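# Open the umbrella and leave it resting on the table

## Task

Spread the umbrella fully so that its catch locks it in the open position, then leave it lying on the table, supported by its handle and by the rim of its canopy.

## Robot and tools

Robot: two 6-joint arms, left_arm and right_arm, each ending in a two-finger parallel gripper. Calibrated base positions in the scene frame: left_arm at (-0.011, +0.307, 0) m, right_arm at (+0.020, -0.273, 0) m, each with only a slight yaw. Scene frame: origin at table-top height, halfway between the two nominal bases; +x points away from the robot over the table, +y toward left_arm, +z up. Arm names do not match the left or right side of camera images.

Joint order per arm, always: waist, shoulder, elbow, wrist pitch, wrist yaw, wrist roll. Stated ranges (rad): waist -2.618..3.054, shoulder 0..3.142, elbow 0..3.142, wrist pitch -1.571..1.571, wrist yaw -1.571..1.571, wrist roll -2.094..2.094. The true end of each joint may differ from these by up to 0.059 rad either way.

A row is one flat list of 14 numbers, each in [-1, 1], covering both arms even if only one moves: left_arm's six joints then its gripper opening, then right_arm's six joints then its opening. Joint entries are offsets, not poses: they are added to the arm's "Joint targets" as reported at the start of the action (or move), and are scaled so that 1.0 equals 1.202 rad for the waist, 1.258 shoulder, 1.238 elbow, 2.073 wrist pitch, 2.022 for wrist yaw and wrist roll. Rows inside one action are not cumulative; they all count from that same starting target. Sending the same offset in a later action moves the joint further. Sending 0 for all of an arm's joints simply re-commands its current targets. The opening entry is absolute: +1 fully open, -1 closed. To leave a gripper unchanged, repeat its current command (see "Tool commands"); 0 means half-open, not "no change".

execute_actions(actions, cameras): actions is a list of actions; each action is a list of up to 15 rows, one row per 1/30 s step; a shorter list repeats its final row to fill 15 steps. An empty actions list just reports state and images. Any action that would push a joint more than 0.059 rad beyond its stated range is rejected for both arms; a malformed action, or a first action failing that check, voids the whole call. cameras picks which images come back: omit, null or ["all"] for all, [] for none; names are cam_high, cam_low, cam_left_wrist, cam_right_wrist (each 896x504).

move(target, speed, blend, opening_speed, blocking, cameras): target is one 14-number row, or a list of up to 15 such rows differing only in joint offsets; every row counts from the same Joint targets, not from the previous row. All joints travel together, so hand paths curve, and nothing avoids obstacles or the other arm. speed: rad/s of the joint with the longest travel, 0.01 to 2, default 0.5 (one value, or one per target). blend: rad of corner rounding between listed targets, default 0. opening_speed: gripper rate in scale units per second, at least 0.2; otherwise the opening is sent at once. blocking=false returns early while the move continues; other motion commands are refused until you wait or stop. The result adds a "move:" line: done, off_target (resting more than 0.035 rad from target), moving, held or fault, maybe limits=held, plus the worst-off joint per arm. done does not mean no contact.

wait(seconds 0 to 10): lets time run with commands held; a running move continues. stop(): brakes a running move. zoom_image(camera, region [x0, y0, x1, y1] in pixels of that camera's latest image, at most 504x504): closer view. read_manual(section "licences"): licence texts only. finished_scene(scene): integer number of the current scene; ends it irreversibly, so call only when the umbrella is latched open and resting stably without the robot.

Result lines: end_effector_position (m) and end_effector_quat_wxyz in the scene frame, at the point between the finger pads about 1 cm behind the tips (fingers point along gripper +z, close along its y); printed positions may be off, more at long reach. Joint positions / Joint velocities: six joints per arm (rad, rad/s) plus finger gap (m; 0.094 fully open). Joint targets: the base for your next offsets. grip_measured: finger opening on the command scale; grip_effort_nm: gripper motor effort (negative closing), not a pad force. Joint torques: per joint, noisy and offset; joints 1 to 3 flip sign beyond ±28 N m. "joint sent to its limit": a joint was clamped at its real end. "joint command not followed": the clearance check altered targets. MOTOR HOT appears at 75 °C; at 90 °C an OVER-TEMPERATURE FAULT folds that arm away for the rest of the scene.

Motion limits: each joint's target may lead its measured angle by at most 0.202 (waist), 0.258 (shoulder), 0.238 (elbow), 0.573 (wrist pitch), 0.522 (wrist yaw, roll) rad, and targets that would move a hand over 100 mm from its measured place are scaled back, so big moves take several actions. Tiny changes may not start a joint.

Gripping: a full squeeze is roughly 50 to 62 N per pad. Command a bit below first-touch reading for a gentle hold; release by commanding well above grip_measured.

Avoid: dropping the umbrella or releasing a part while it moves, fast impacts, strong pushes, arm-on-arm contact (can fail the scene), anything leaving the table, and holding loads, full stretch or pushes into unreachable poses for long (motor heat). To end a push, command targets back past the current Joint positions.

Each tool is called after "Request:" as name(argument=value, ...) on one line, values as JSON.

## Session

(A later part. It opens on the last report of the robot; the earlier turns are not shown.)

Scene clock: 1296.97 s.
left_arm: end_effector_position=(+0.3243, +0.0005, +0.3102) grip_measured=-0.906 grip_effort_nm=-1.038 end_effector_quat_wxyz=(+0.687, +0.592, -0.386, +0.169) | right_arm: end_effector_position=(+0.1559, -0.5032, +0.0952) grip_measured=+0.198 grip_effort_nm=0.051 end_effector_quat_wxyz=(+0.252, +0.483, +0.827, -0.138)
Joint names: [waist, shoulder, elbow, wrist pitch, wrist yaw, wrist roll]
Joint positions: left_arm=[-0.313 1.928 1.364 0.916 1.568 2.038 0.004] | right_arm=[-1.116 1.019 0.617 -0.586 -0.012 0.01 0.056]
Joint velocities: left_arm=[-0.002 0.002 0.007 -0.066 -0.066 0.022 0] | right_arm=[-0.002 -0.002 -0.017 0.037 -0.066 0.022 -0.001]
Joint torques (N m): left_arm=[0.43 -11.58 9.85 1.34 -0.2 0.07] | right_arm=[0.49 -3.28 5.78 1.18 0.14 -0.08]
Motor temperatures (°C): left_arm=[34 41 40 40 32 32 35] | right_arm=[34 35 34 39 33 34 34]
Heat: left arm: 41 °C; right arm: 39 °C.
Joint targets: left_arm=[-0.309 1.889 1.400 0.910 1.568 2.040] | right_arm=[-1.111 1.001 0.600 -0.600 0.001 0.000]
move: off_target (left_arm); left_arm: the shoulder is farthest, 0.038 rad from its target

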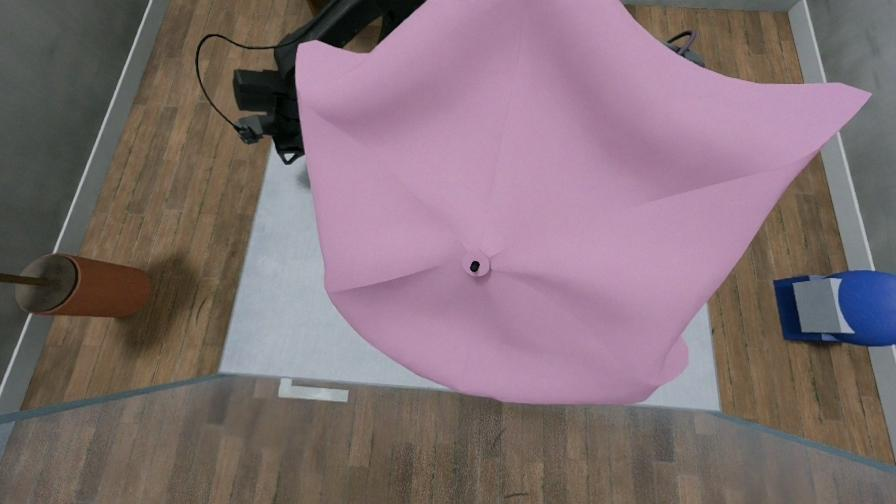

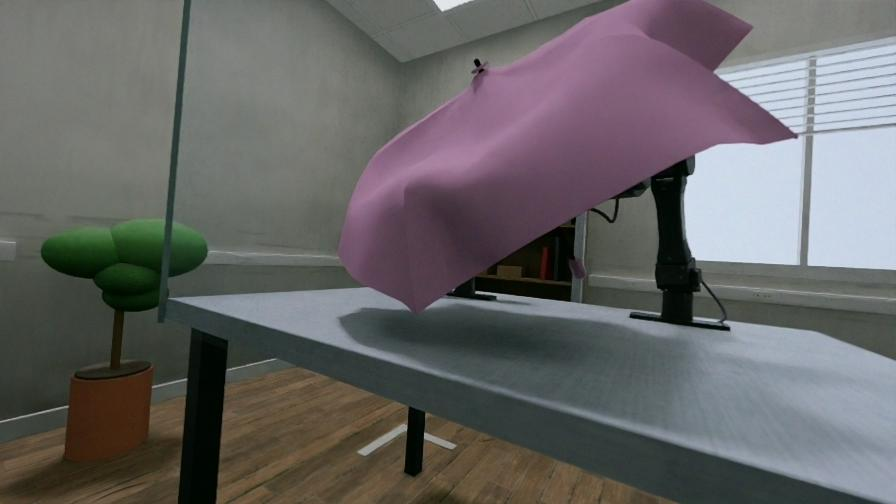

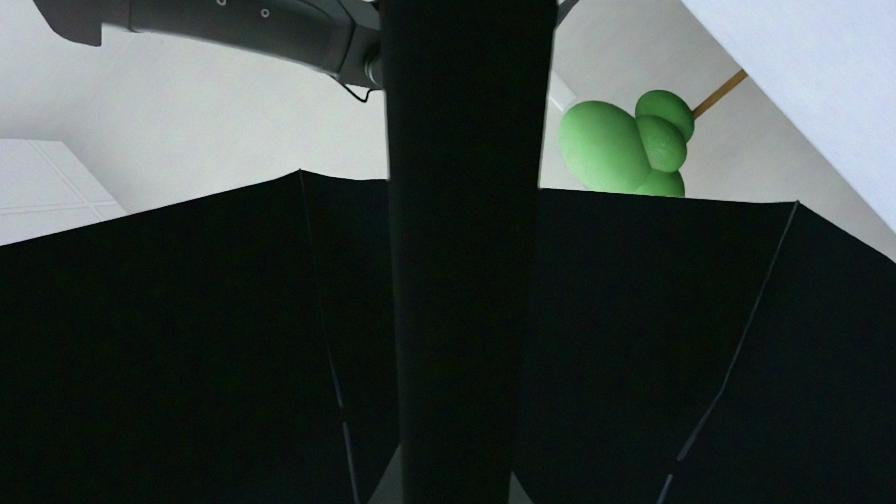

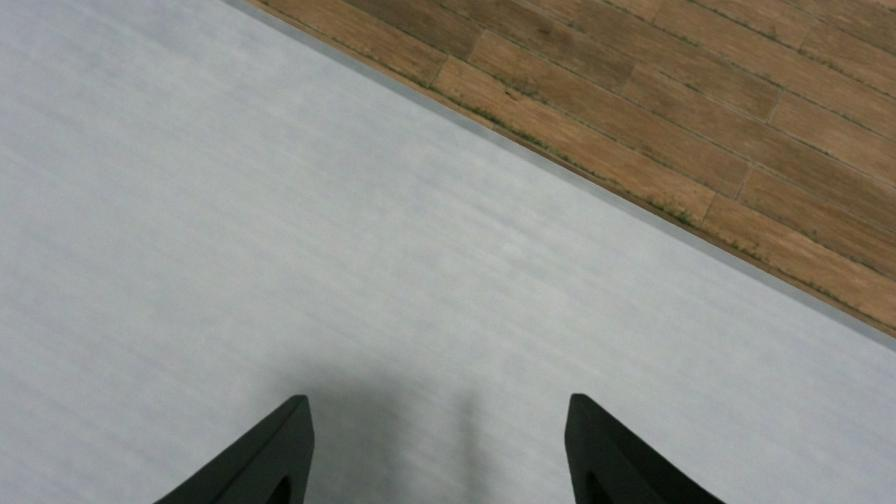

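Request:
move(target=[0, -0.031, 0.0323, 0, 0, 0, -0.95, 0, 0, 0, 0, 0, 0, 0.2], speed=0.15, cameras=["cam_high", "cam_low"])

Scene clock: 1300.67 s.
left_arm: end_effector_position=(+0.3176, +0.0028, +0.3401) grip_measured=-0.906 grip_effort_nm=-1.028 end_effector_quat_wxyz=(+0.680, +0.576, -0.409, +0.197) | right_arm: end_effector_position=(+0.1559, -0.5032, +0.0952) grip_measured=+0.198 grip_effort_nm=0.056 end_effector_quat_wxyz=(+0.252, +0.483, +0.827, -0.138)
Joint names: [waist, shoulder, elbow, wrist pitch, wrist yaw, wrist roll]
Joint positions: left_arm=[-0.313 1.884 1.406 0.91 1.568 2.038 0.004] | right_arm=[-1.116 1.019 0.617 -0.586 -0.012 0.01 0.056]
Joint velocities: left_arm=[0.002 -0.007 0.002 -0.007 -0.037 -0.037 0] | right_arm=[-0.017 0.012 -0.017 0.022 -0.007 -0.007 0]
Joint torques (N m): left_arm=[0.42 -10.93 9.69 1.34 -0.25 0.07] | right_arm=[0.5 -3.25 5.76 1.17 0.14 -0.09]
Motor temperatures (°C): left_arm=[34 41 41 40 32 32 35] | right_arm=[34 35 34 39 33 34 34]
Heat: left arm: 41 °C; right arm: 39 °C.
Joint targets: left_arm=[-0.309 1.850 1.440 0.910 1.568 2.040] | right_arm=[-1.111 1.001 0.600 -0.600 0.000 0.000]
move: done
Images, in order (width x height): cam_high 896x504, cam_low 896x504.

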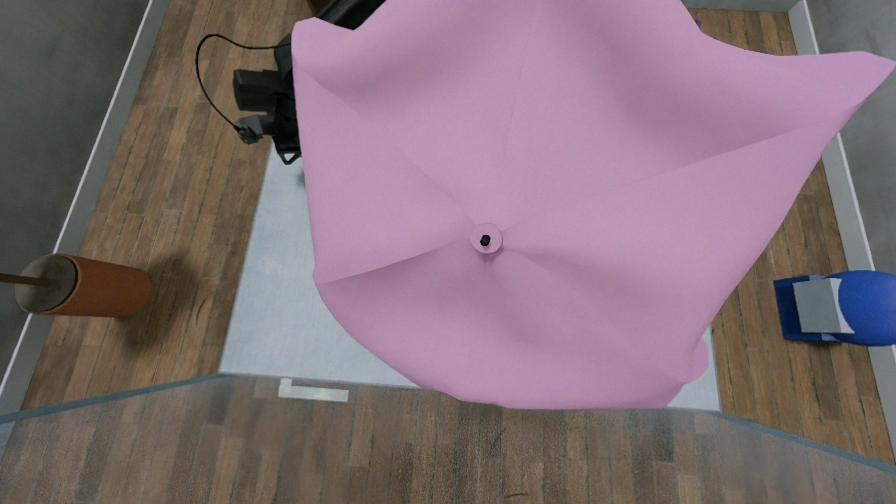

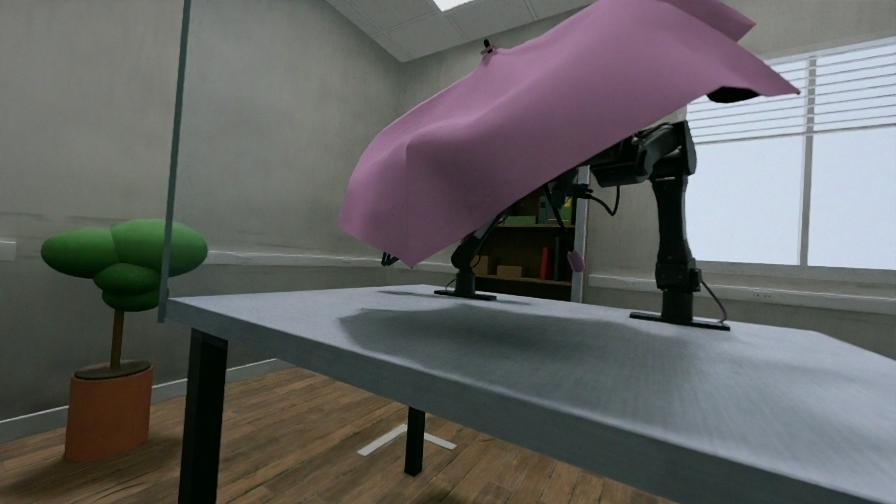

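Request:
move(target=[0, 0, 0, 0, 0, 0, -0.95, 1.0, 0, 0, 0, 0, 0, 0.2], speed=0.7, cameras=["cam_high", "cam_low"])

Scene clock: 1443.30 s.
left_arm: end_effector_position=(+0.3176, +0.0028, +0.3401) grip_measured=-0.906 grip_effort_nm=-1.033 end_effector_quat_wxyz=(+0.680, +0.576, -0.409, +0.197) | right_arm: end_effector_position=(+0.2839, -0.2305, +0.0952) grip_measured=+0.198 grip_effort_nm=0.046 end_effector_quat_wxyz=(+0.286, -0.069, +0.955, +0.026)
Joint names: [waist, shoulder, elbow, wrist pitch, wrist yaw, wrist roll]
Joint positions: left_arm=[-0.313 1.884 1.406 0.91 1.568 2.038 0.004] | right_arm=[0.086 1.019 0.617 -0.586 -0.006 0.009 0.056]
Joint velocities: left_arm=[-0.007 -0.002 -0.027 -0.037 0.007 0.051 0] | right_arm=[0.012 0.002 0.002 -0.022 -0.037 0.051 -0.001]
Joint torques (N m): left_arm=[0.42 -10.92 9.72 1.34 -0.25 0.06] | right_arm=[0.46 -3.23 5.81 1.17 0.08 -0.08]
Motor temperatures (°C): left_arm=[34 42 44 39 32 32 35] | right_arm=[34 34 34 38 33 34 34]
Heat: left arm: 44 °C; right arm: 38 °C.
Joint targets: left_arm=[-0.309 1.850 1.440 0.910 1.568 2.040] | right_arm=[0.091 1.001 0.600 -0.600 0.000 0.000]
move: done
Images, in order (width x height): cam_high 896x504, cam_low 896x504.

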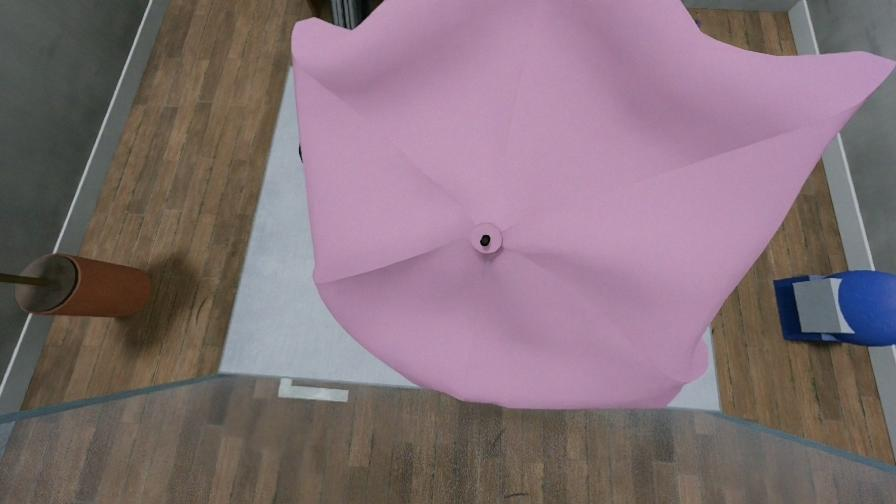

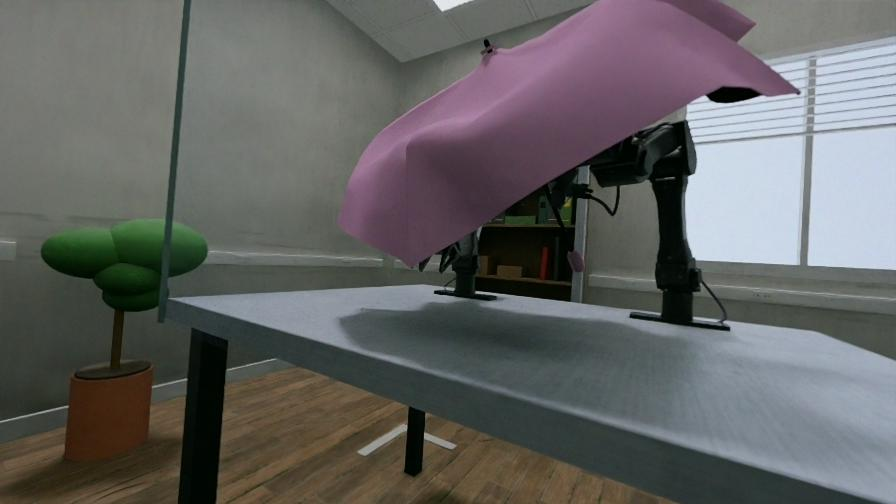

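Request:
move(target=[0, -0.2862, -0.1373, 0.0772, 0, 0.005, -0.95, 0, 0, 0, 0, 0, 0, 0.2], speed=0.3)

Scene clock: 1450.90 s.
left_arm: end_effector_position=(+0.2175, +0.0381, +0.4369) grip_measured=-0.906 grip_effort_nm=-1.043 end_effector_quat_wxyz=(+0.627, +0.482, -0.516, +0.329) | right_arm: end_effector_position=(+0.2839, -0.2305, +0.0952) grip_measured=+0.198 grip_effort_nm=0.051 end_effector_quat_wxyz=(+0.286, -0.069, +0.955, +0.026)
Joint names: [waist, shoulder, elbow, wrist pitch, wrist yaw, wrist roll]
Joint positions: left_arm=[-0.313 1.511 1.281 1.057 1.568 2.046 0.004] | right_arm=[0.086 1.019 0.617 -0.586 -0.006 0.009 0.056]
Joint velocities: left_arm=[-0.007 -0.002 -0.007 -0.007 -0.066 -0.007 0] | right_arm=[-0.017 -0.022 -0.012 0.051 0.007 -0.022 -0.001]
Joint torques (N m): left_arm=[0.43 -6.79 5.87 1.05 -0.44 0.09] | right_arm=[0.49 -3.25 5.81 1.17 0.07 -0.09]
Motor temperatures (°C): left_arm=[34 42 44 39 32 32 35] | right_arm=[34 34 34 38 33 34 34]
Heat: left arm: 44 °C; right arm: 38 °C.
Joint targets: left_arm=[-0.309 1.490 1.270 1.070 1.568 2.050] | right_arm=[0.091 1.001 0.600 -0.600 0.000 0.000]
move: done

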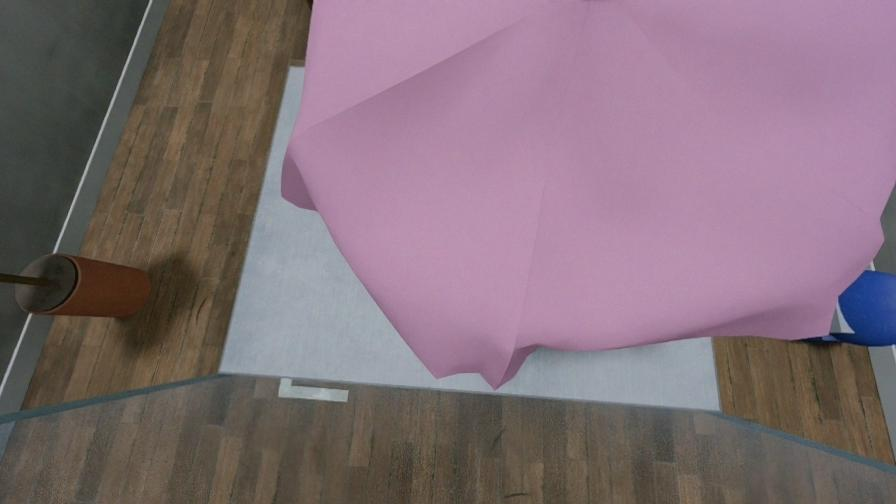

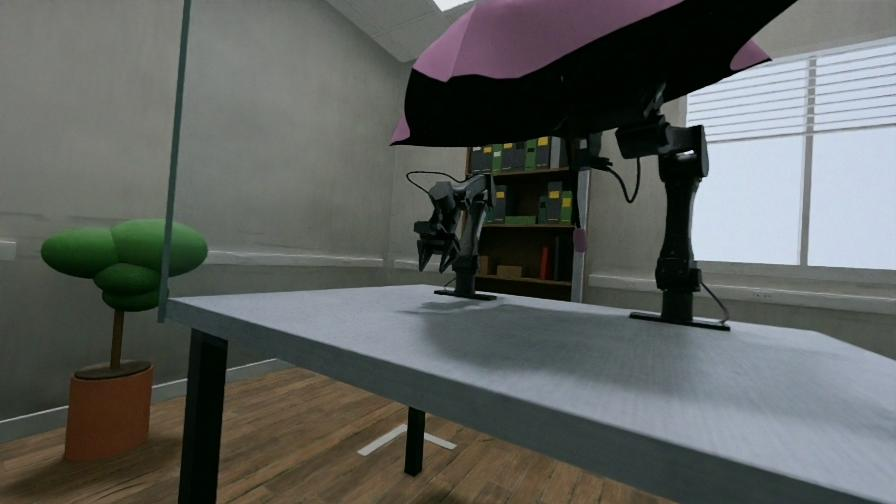

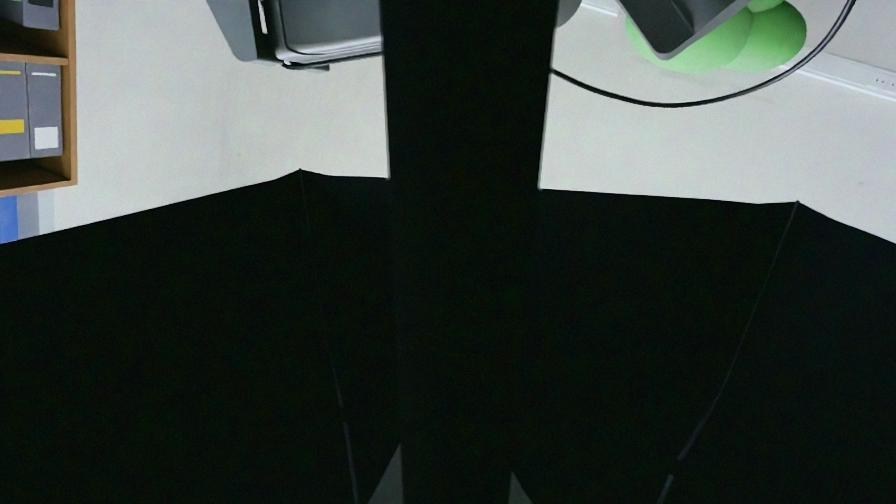

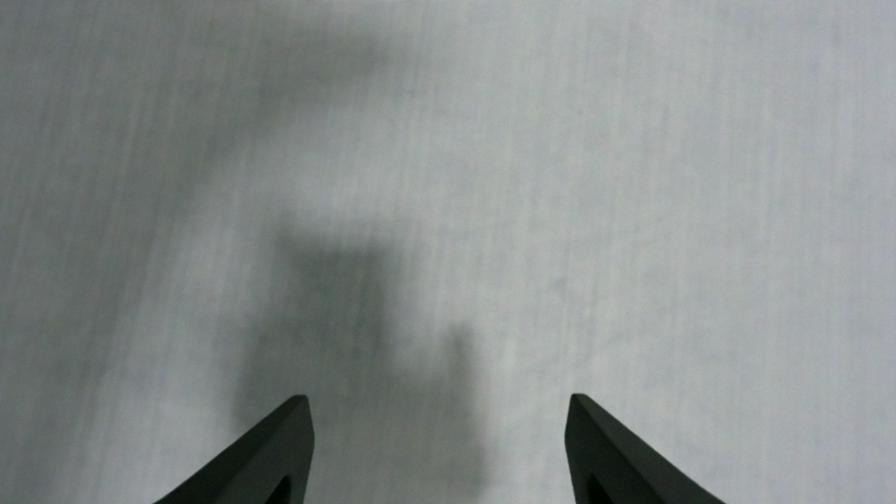

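Request:
zoom_image(camera="cam_low", region=[380, 0, 720, 260])

Scaled by 1.482 from the camera's 896x504 image, which has a finer 1280x720 frame.

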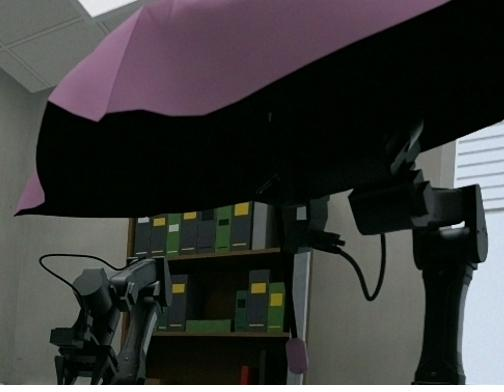

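Request:
move(target=[0, 0, 0, 0, 0, 0, -0.95, 0.305, 0.5151, 0.0246, 0.7565, -0.7171, 0.0287, 1.0], speed=0.6)

Scene clock: 1478.43 s.
left_arm: end_effector_position=(+0.2175, +0.0381, +0.4369) grip_measured=-0.906 grip_effort_nm=-1.038 end_effector_quat_wxyz=(+0.627, +0.482, -0.516, +0.329) | right_arm: end_effector_position=(+0.2016, +0.0356, +0.1989) grip_measured=+0.998 grip_effort_nm=0.071 end_effector_quat_wxyz=(-0.360, +0.566, -0.429, -0.605)
Joint names: [waist, shoulder, elbow, wrist pitch, wrist yaw, wrist roll]
Joint positions: left_arm=[-0.313 1.511 1.281 1.057 1.568 2.046 0.004] | right_arm=[0.454 1.635 0.617 0.955 -1.435 0.049 0.094]
Joint velocities: left_arm=[0.002 0.007 0.007 -0.022 -0.007 -0.037 0.002] | right_arm=[0.012 0.022 0.007 0.081 -0.022 0.066 -0.001]
Joint torques (N m): left_arm=[0.42 -6.79 5.86 1.05 -0.45 0.09] | right_arm=[0.38 -4.38 6.95 1.47 -0.19 0.11]
Motor temperatures (°C): left_arm=[34 42 42 38 32 31 35] | right_arm=[34 34 34 38 33 34 34]
Heat: left arm: 42 °C; right arm: 38 °C.
Joint targets: left_arm=[-0.309 1.490 1.270 1.070 1.568 2.050] | right_arm=[0.458 1.649 0.630 0.968 -1.450 0.058]
move: done

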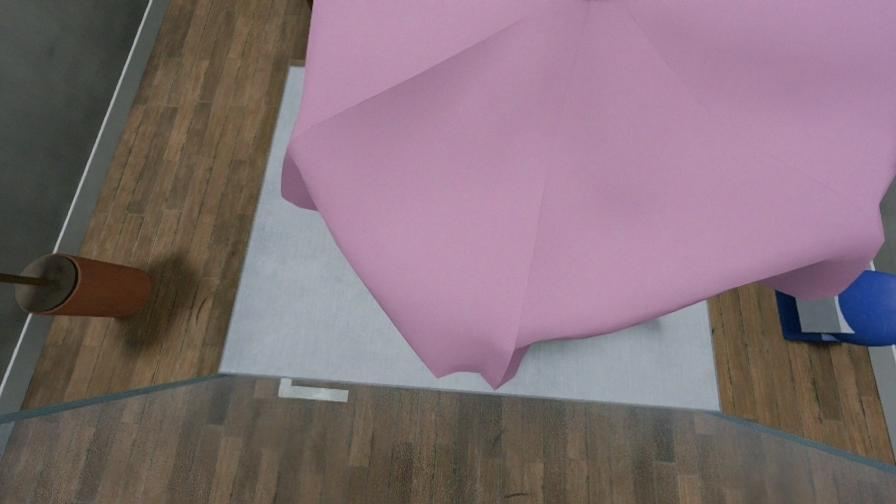

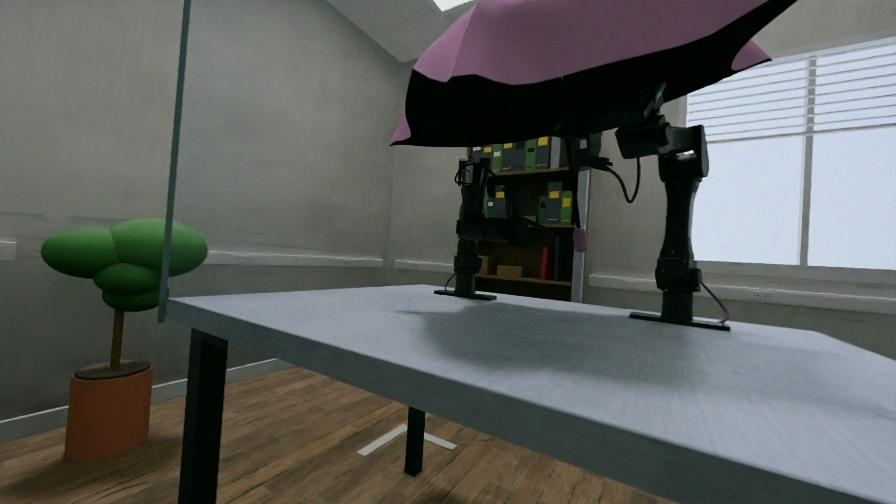

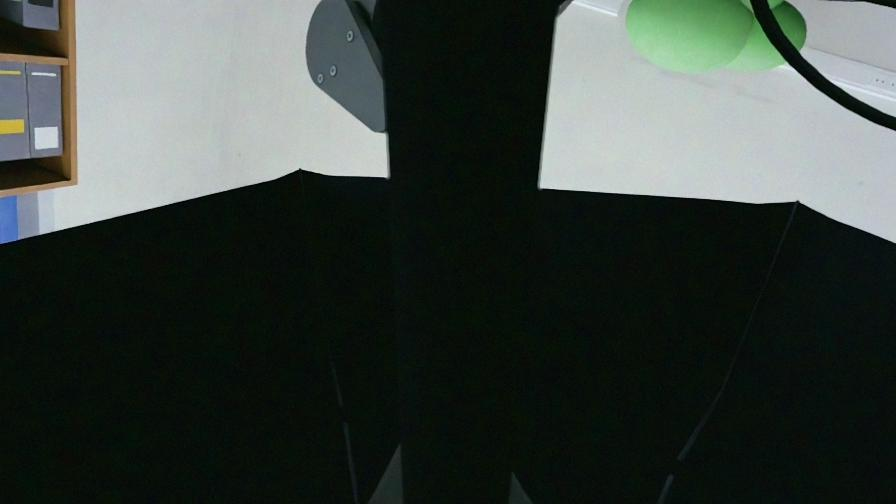

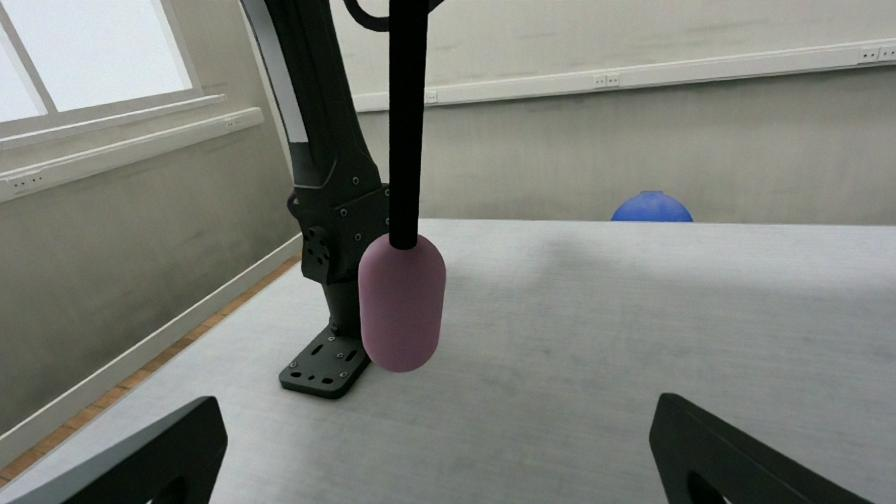

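Request:
execute_actions(actions=[])

Scene clock: 1489.80 s.
left_arm: end_effector_position=(+0.2175, +0.0381, +0.4369) grip_measured=-0.906 grip_effort_nm=-1.033 end_effector_quat_wxyz=(+0.627, +0.482, -0.516, +0.329) | right_arm: end_effector_position=(+0.2015, +0.0355, +0.1990) grip_measured=+0.998 grip_effort_nm=0.076 end_effector_quat_wxyz=(-0.360, +0.566, -0.429, -0.605)
Joint names: [waist, shoulder, elbow, wrist pitch, wrist yaw, wrist roll]
Joint positions: left_arm=[-0.313 1.511 1.281 1.057 1.568 2.046 0.004] | right_arm=[0.454 1.635 0.617 0.957 -1.436 0.049 0.094]
Joint velocities: left_arm=[-0.012 -0.012 -0.007 -0.11 -0.037 0.022 0] | right_arm=[0.012 0.002 -0.007 0.007 0.11 0.066 0]
Joint torques (N m): left_arm=[0.43 -6.8 5.86 1.05 -0.44 0.09] | right_arm=[0.38 -4.4 6.99 1.47 -0.2 0.1]
Motor temperatures (°C): left_arm=[34 42 42 38 32 31 35] | right_arm=[34 35 34 38 33 34 34]
Heat: left arm: 42 °C; right arm: 38 °C.
Joint targets: left_arm=[-0.309 1.490 1.270 1.070 1.568 2.050] | right_arm=[0.458 1.649 0.630 0.968 -1.450 0.058]
Tool commands: left_gripper/opening=-0.95 right_gripper/opening=+1.0

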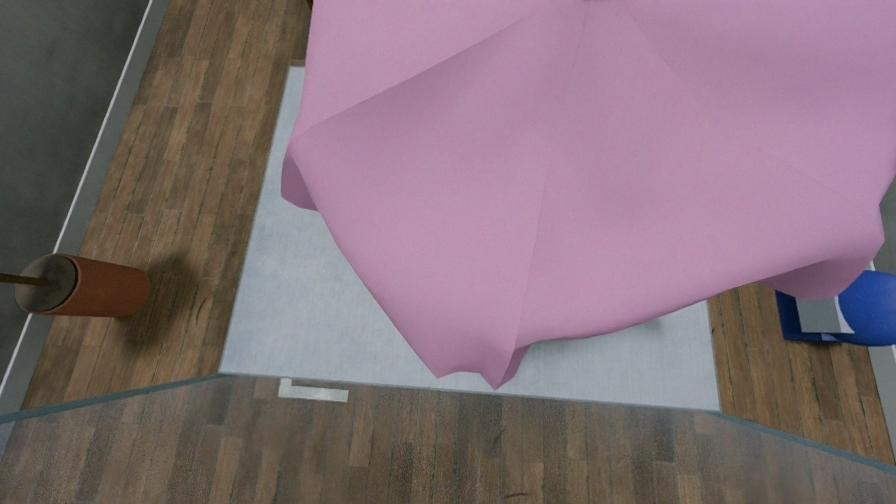

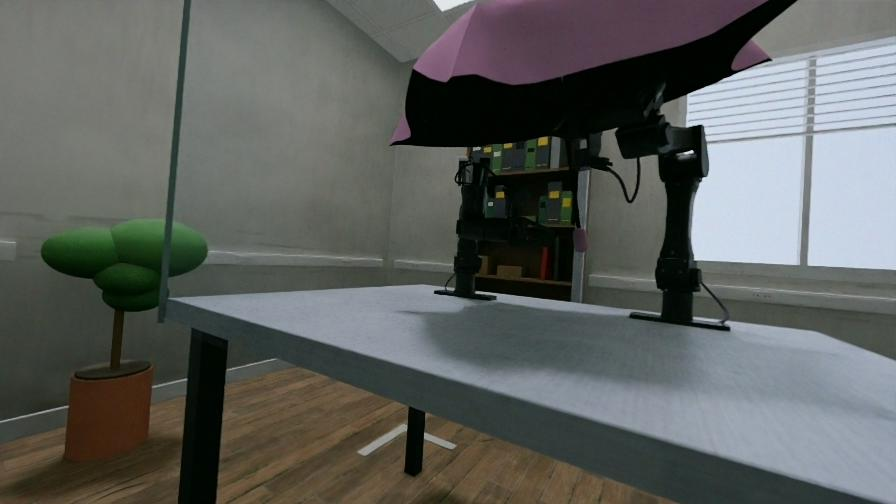

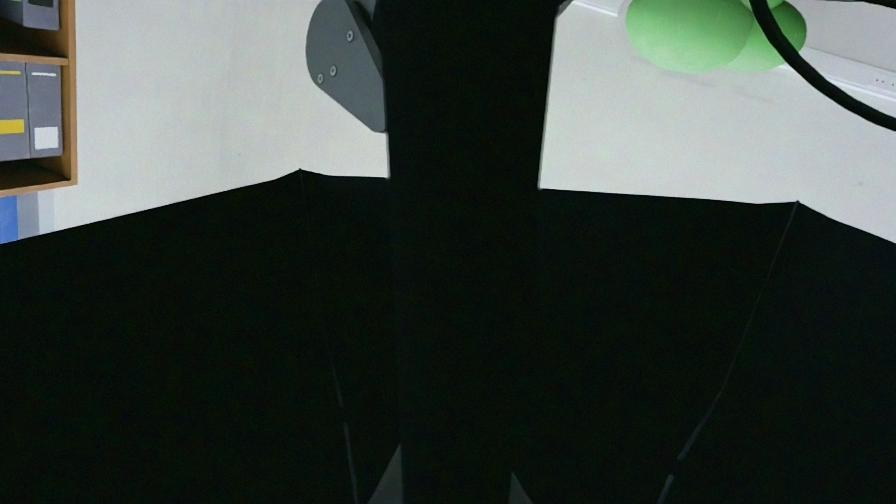

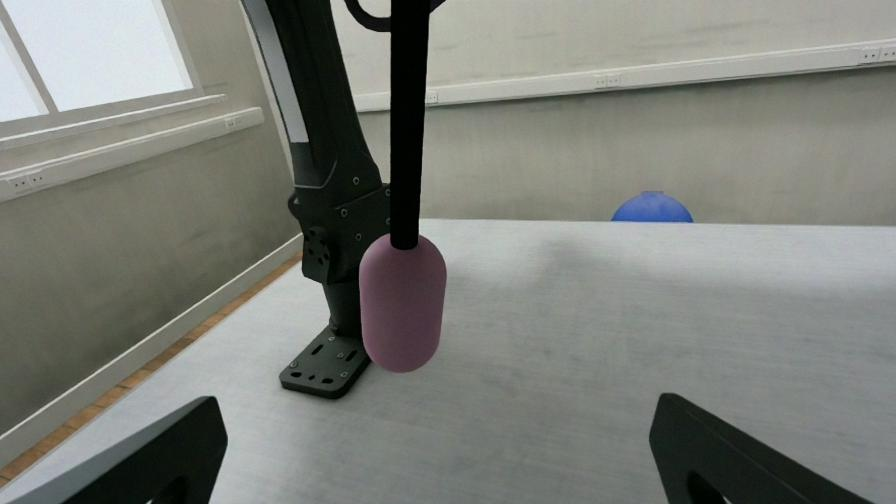

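Request:
move(target=[0,0,0,0,0,0,-0.95,0.0724,0.0660,0.0792,-0.0068,0,0,1.0], speed=0.2, cameras=["cam_right_wrist","cam_low"])

Scene clock: 1492.33 s.
left_arm: end_effector_position=(+0.2175, +0.0381, +0.4369) grip_measured=-0.906 grip_effort_nm=-1.038 end_effector_quat_wxyz=(+0.627, +0.482, -0.516, +0.329) | right_arm: end_effector_position=(+0.1916, +0.0625, +0.1978) grip_measured=+0.998 grip_effort_nm=0.066 end_effector_quat_wxyz=(-0.335, +0.585, -0.401, -0.620)
Joint names: [waist, shoulder, elbow, wrist pitch, wrist yaw, wrist roll]
Joint positions: left_arm=[-0.313 1.511 1.281 1.057 1.568 2.046 0.004] | right_arm=[0.541 1.716 0.7 0.958 -1.437 0.049 0.094]
Joint velocities: left_arm=[0.012 0.007 -0.002 0.007 0.037 0.007 0] | right_arm=[-0.002 0.007 -0.002 -0.022 0.022 0.037 0]
Joint torques (N m): left_arm=[0.43 -6.8 5.86 1.05 -0.44 0.09] | right_arm=[0.27 -4.88 8.24 1.31 -0.19 0.09]
Motor temperatures (°C): left_arm=[34 42 42 38 32 31 35] | right_arm=[34 35 34 38 33 34 34]
Heat: left arm: 42 °C; right arm: 38 °C.
Joint targets: left_arm=[-0.309 1.490 1.270 1.070 1.568 2.050] | right_arm=[0.544 1.732 0.728 0.954 -1.450 0.058]
move: done
Images, in order (width x height): cam_low 896x504, cam_right_wrist 896x504.

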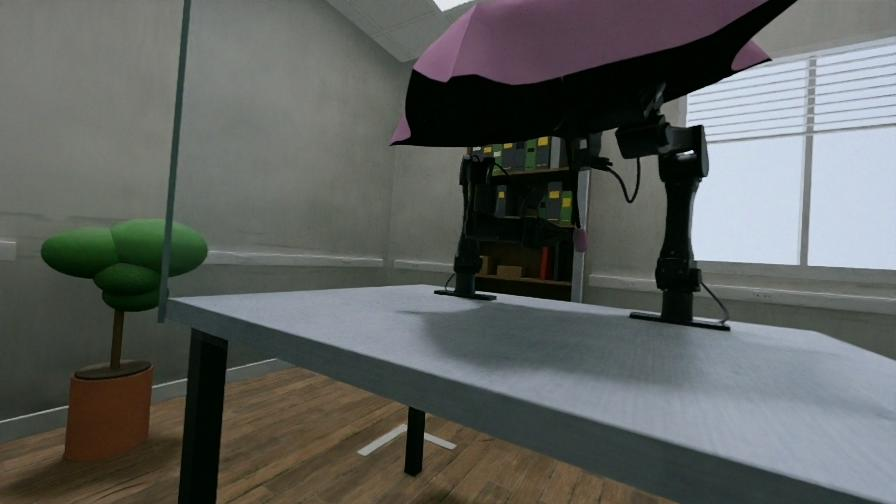

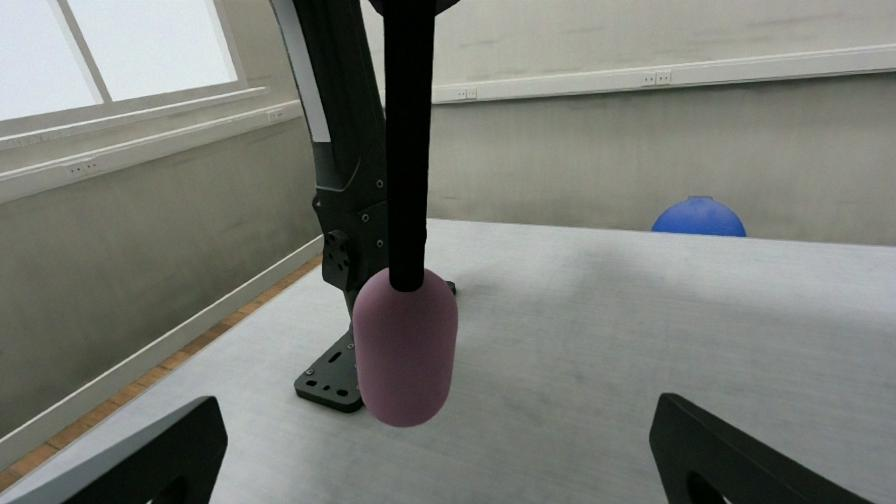

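Request:
move(target=[0,0,0,0,0,0,-0.95,0.0657,0.0310,0.0404,-0.0053,0,0,1.0], speed=0.2, cameras=["cam_right_wrist"])

Request:
zoom_image(camera="cam_right_wrist", region=[200, 0, 700, 504])

Scene clock: 1524.67 s.
left_arm: end_effector_position=(+0.2175, +0.0381, +0.4369) grip_measured=-0.906 grip_effort_nm=-1.033 end_effector_quat_wxyz=(+0.627, +0.482, -0.516, +0.329) | right_arm: end_effector_position=(+0.1736, +0.0826, +0.1993) grip_measured=+0.998 grip_effort_nm=0.076 end_effector_quat_wxyz=(-0.314, +0.603, -0.374, -0.631)
Joint names: [waist, shoulder, elbow, wrist pitch, wrist yaw, wrist roll]
Joint positions: left_arm=[-0.313 1.511 1.281 1.057 1.568 2.046 0.004] | right_arm=[0.621 1.754 0.75 0.958 -1.438 0.049 0.094]
Joint velocities: left_arm=[-0.017 0.012 0.022 -0.081 0.037 -0.022 0] | right_arm=[0.002 -0.022 -0.017 -0.037 0.007 0.022 -0.002]
Joint torques (N m): left_arm=[0.4 -6.78 5.86 1.05 -0.45 0.09] | right_arm=[0.27 -5.14 8.36 1.21 -0.17 0.11]
Motor temperatures (°C): left_arm=[34 41 42 37 32 31 35] | right_arm=[34 35 35 38 33 34 34]
Heat: left arm: 42 °C; right arm: 38 °C.
Joint targets: left_arm=[-0.309 1.490 1.270 1.070 1.568 2.050] | right_arm=[0.623 1.771 0.779 0.943 -1.450 0.058]
move: done
Images, in order (width x height): cam_right_wrist 896x504.

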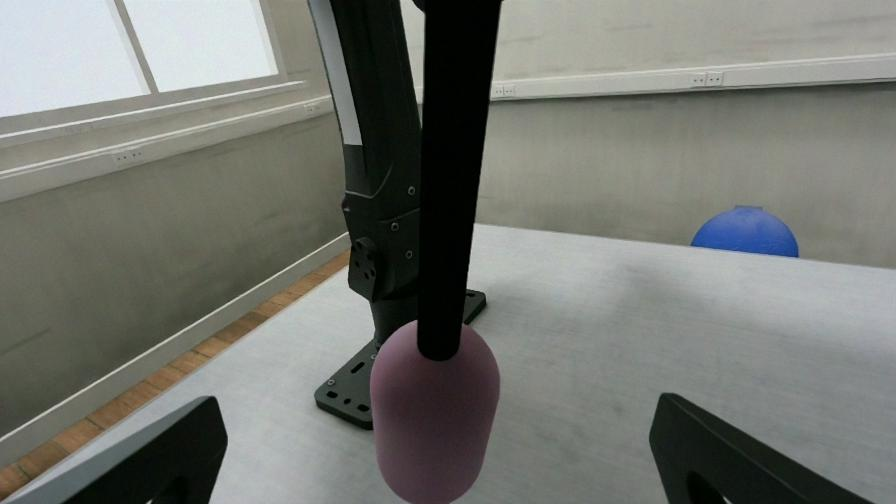

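Scaled by 1.000.

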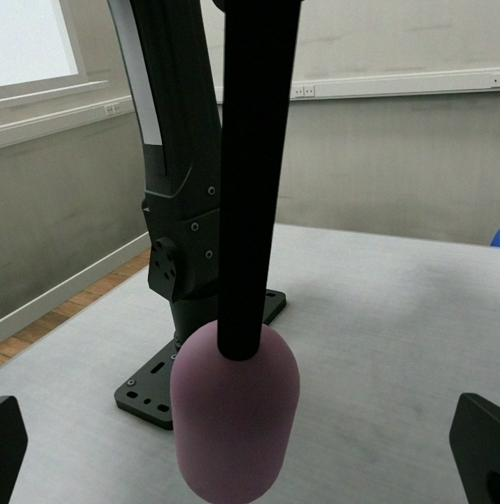

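Request:
move(target=[0,0,0,0,0,0,-0.95,0.0300,0.0330,0.0158,0.0106,0,0,1.0], speed=0.15, cameras=["cam_right_wrist"])

Scene clock: 1539.97 s.
left_arm: end_effector_position=(+0.2175, +0.0381, +0.4369) grip_measured=-0.906 grip_effort_nm=-1.043 end_effector_quat_wxyz=(+0.627, +0.482, -0.516, +0.329) | right_arm: end_effector_position=(+0.1661, +0.0921, +0.1909) grip_measured=+0.998 grip_effort_nm=0.066 end_effector_quat_wxyz=(-0.295, +0.606, -0.371, -0.639)
Joint names: [waist, shoulder, elbow, wrist pitch, wrist yaw, wrist roll]
Joint positions: left_arm=[-0.313 1.511 1.281 1.057 1.568 2.046 0.004] | right_arm=[0.655 1.796 0.769 0.958 -1.438 0.049 0.094]
Joint velocities: left_arm=[0.007 -0.002 -0.007 -0.007 -0.022 -0.051 -0.002] | right_arm=[-0.007 -0.017 0.002 0.022 -0.037 0.022 0]
Joint torques (N m): left_arm=[0.42 -6.79 5.86 1.05 -0.44 0.09] | right_arm=[0.38 -5.39 8.35 1.42 -0.19 0.11]
Motor temperatures (°C): left_arm=[34 41 42 37 32 31 35] | right_arm=[34 35 35 38 33 34 34]
Heat: left arm: 42 °C; right arm: 38 °C.
Joint targets: left_arm=[-0.309 1.490 1.270 1.070 1.568 2.050] | right_arm=[0.659 1.812 0.798 0.965 -1.450 0.058]
move: done
Images, in order (width x height): cam_right_wrist 896x504.

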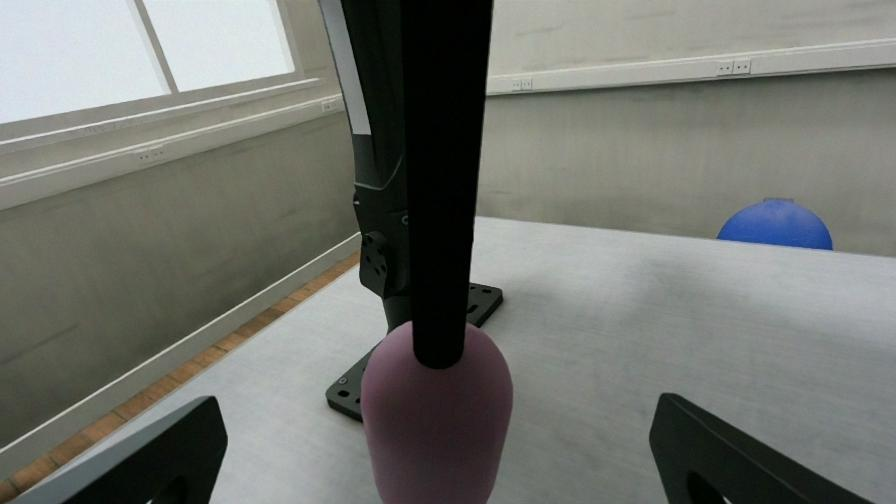

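Request:
move(target=[0,0,0,0,0,0,-0.95,0.0441,0.0541,0.0299,0.0150,0,0,1.0], speed=0.12, cameras=["cam_right_wrist","cam_low"])

Scene clock: 1548.30 s.
left_arm: end_effector_position=(+0.2175, +0.0381, +0.4369) grip_measured=-0.906 grip_effort_nm=-1.048 end_effector_quat_wxyz=(+0.627, +0.482, -0.516, +0.329) | right_arm: end_effector_position=(+0.1548, +0.1075, +0.1807) grip_measured=+0.998 grip_effort_nm=0.061 end_effector_quat_wxyz=(-0.276, +0.615, -0.356, -0.647)
Joint names: [waist, shoulder, elbow, wrist pitch, wrist yaw, wrist roll]
Joint positions: left_arm=[-0.313 1.511 1.281 1.057 1.568 2.046 0.004] | right_arm=[0.709 1.863 0.807 0.984 -1.438 0.049 0.094]
Joint velocities: left_arm=[0.007 -0.007 -0.012 0.051 0.007 -0.037 0.001] | right_arm=[0.002 -0.012 -0.007 -0.037 0.051 0.022 0]
Joint torques (N m): left_arm=[0.42 -6.8 5.87 1.05 -0.44 0.1] | right_arm=[0.38 -5.79 8.16 1.46 -0.18 0.11]
Motor temperatures (°C): left_arm=[34 41 42 37 32 31 35] | right_arm=[34 35 35 38 33 34 34]
Heat: left arm: 42 °C; right arm: 38 °C.
Joint targets: left_arm=[-0.309 1.490 1.270 1.070 1.568 2.050] | right_arm=[0.713 1.880 0.835 0.996 -1.450 0.058]
move: done
Images, in order (width x height): cam_low 896x504, cam_right_wrist 896x504.

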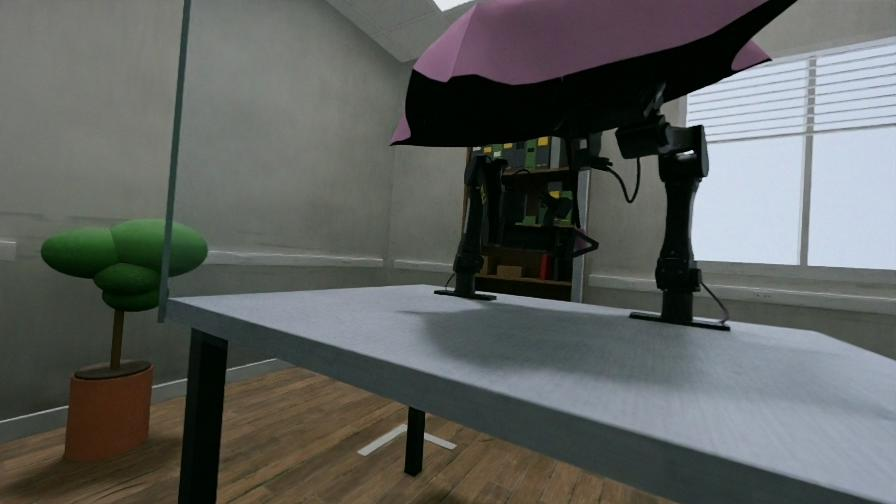

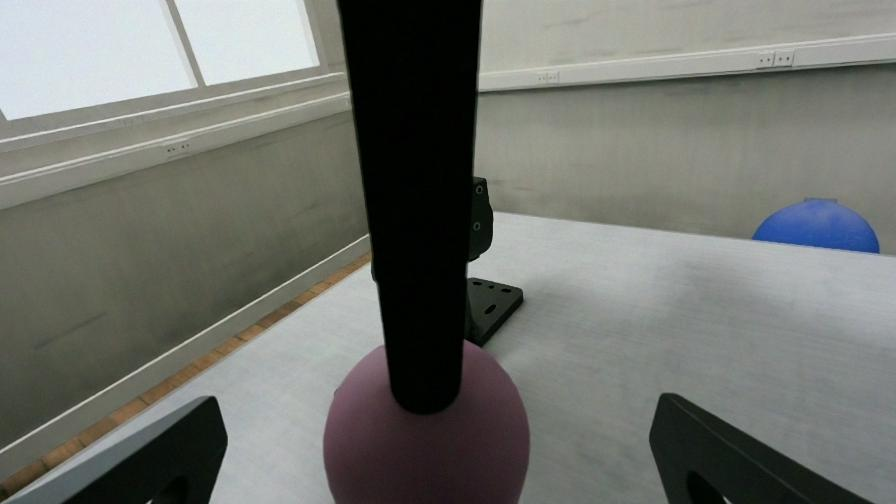

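Request:
move(target=[0,0,0,0,0,0,-0.95,-0.0166,-0.0199,-0.0283,0.0048,0,0,1.0], speed=0.12, cameras=["cam_right_wrist"])

Scene clock: 1557.23 s.
left_arm: end_effector_position=(+0.2175, +0.0381, +0.4369) grip_measured=-0.906 grip_effort_nm=-1.028 end_effector_quat_wxyz=(+0.627, +0.482, -0.516, +0.329) | right_arm: end_effector_position=(+0.1593, +0.1059, +0.1817) grip_measured=+0.998 grip_effort_nm=0.071 end_effector_quat_wxyz=(-0.283, +0.614, -0.356, -0.645)
Joint names: [waist, shoulder, elbow, wrist pitch, wrist yaw, wrist roll]
Joint positions: left_arm=[-0.313 1.511 1.281 1.057 1.568 2.046 0.004] | right_arm=[0.697 1.863 0.807 0.994 -1.438 0.049 0.094]
Joint velocities: left_arm=[0.007 -0.007 -0.002 -0.051 0.037 -0.007 0.001] | right_arm=[-0.007 -0.012 -0.022 -0.022 -0.022 -0.022 0]
Joint torques (N m): left_arm=[0.4 -6.79 5.85 1.05 -0.44 0.09] | right_arm=[-0.46 -7.64 5.08 1.47 -0.17 0.1]
Motor temperatures (°C): left_arm=[34 41 42 37 32 31 35] | right_arm=[34 35 35 39 33 34 34]
Heat: left arm: 42 °C; right arm: 39 °C.
Joint targets: left_arm=[-0.309 1.490 1.270 1.070 1.568 2.050] | right_arm=[0.692 1.855 0.800 1.006 -1.450 0.058]
move: done
Images, in order (width x height): cam_right_wrist 896x504.

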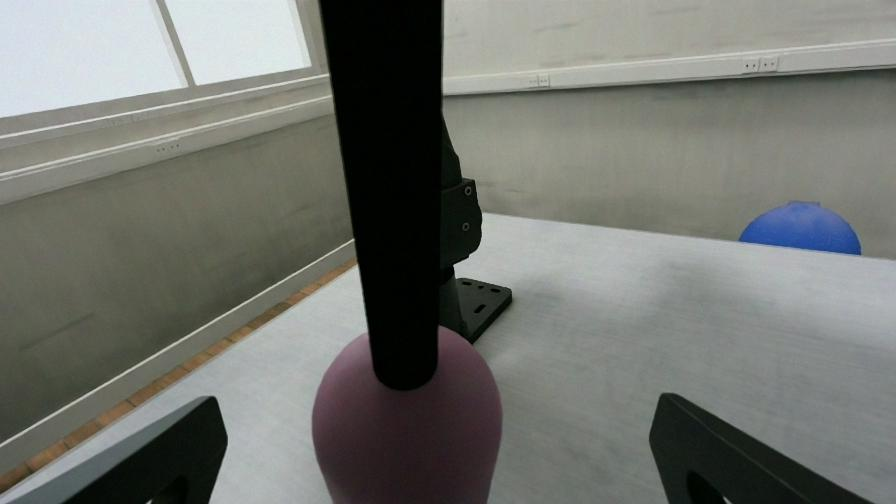

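Request:
move(target=[0,0,0,0,0,0,-0.95,0,-0.0167,-0.0250,0.0029,0,0,1.0], speed=0.12, cameras=["cam_right_wrist"])

Scene clock: 1561.57 s.
left_arm: end_effector_position=(+0.2175, +0.0381, +0.4369) grip_measured=-0.906 grip_effort_nm=-1.038 end_effector_quat_wxyz=(+0.627, +0.482, -0.516, +0.329) | right_arm: end_effector_position=(+0.1565, +0.1032, +0.1768) grip_measured=+0.998 grip_effort_nm=0.071 end_effector_quat_wxyz=(-0.278, +0.612, -0.361, -0.646)
Joint names: [waist, shoulder, elbow, wrist pitch, wrist yaw, wrist roll]
Joint positions: left_arm=[-0.313 1.511 1.281 1.057 1.568 2.046 0.004] | right_arm=[0.697 1.863 0.786 0.999 -1.438 0.049 0.094]
Joint velocities: left_arm=[-0.002 -0.002 -0.012 -0.022 -0.066 -0.051 -0.001] | right_arm=[-0.002 0.007 -0.027 -0.022 0.022 -0.007 -0.001]
Joint torques (N m): left_arm=[0.4 -6.79 5.85 1.04 -0.44 0.09] | right_arm=[-0.44 -9.24 4.14 1.49 -0.18 0.11]
Motor temperatures (°C): left_arm=[34 41 42 37 32 31 35] | right_arm=[34 36 35 39 33 34 34]
Heat: left arm: 42 °C; right arm: 39 °C.
Joint targets: left_arm=[-0.309 1.490 1.270 1.070 1.568 2.050] | right_arm=[0.692 1.834 0.769 1.012 -1.450 0.058]
move: done
Images, in order (width x height): cam_right_wrist 896x504.

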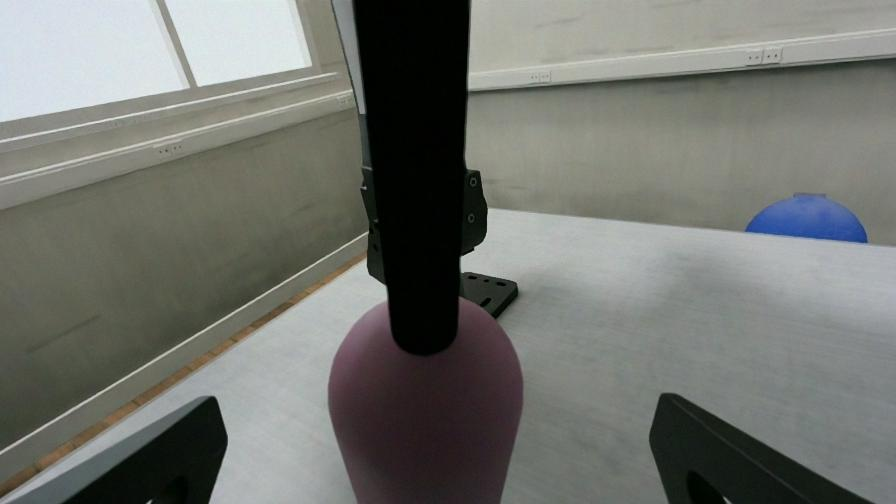

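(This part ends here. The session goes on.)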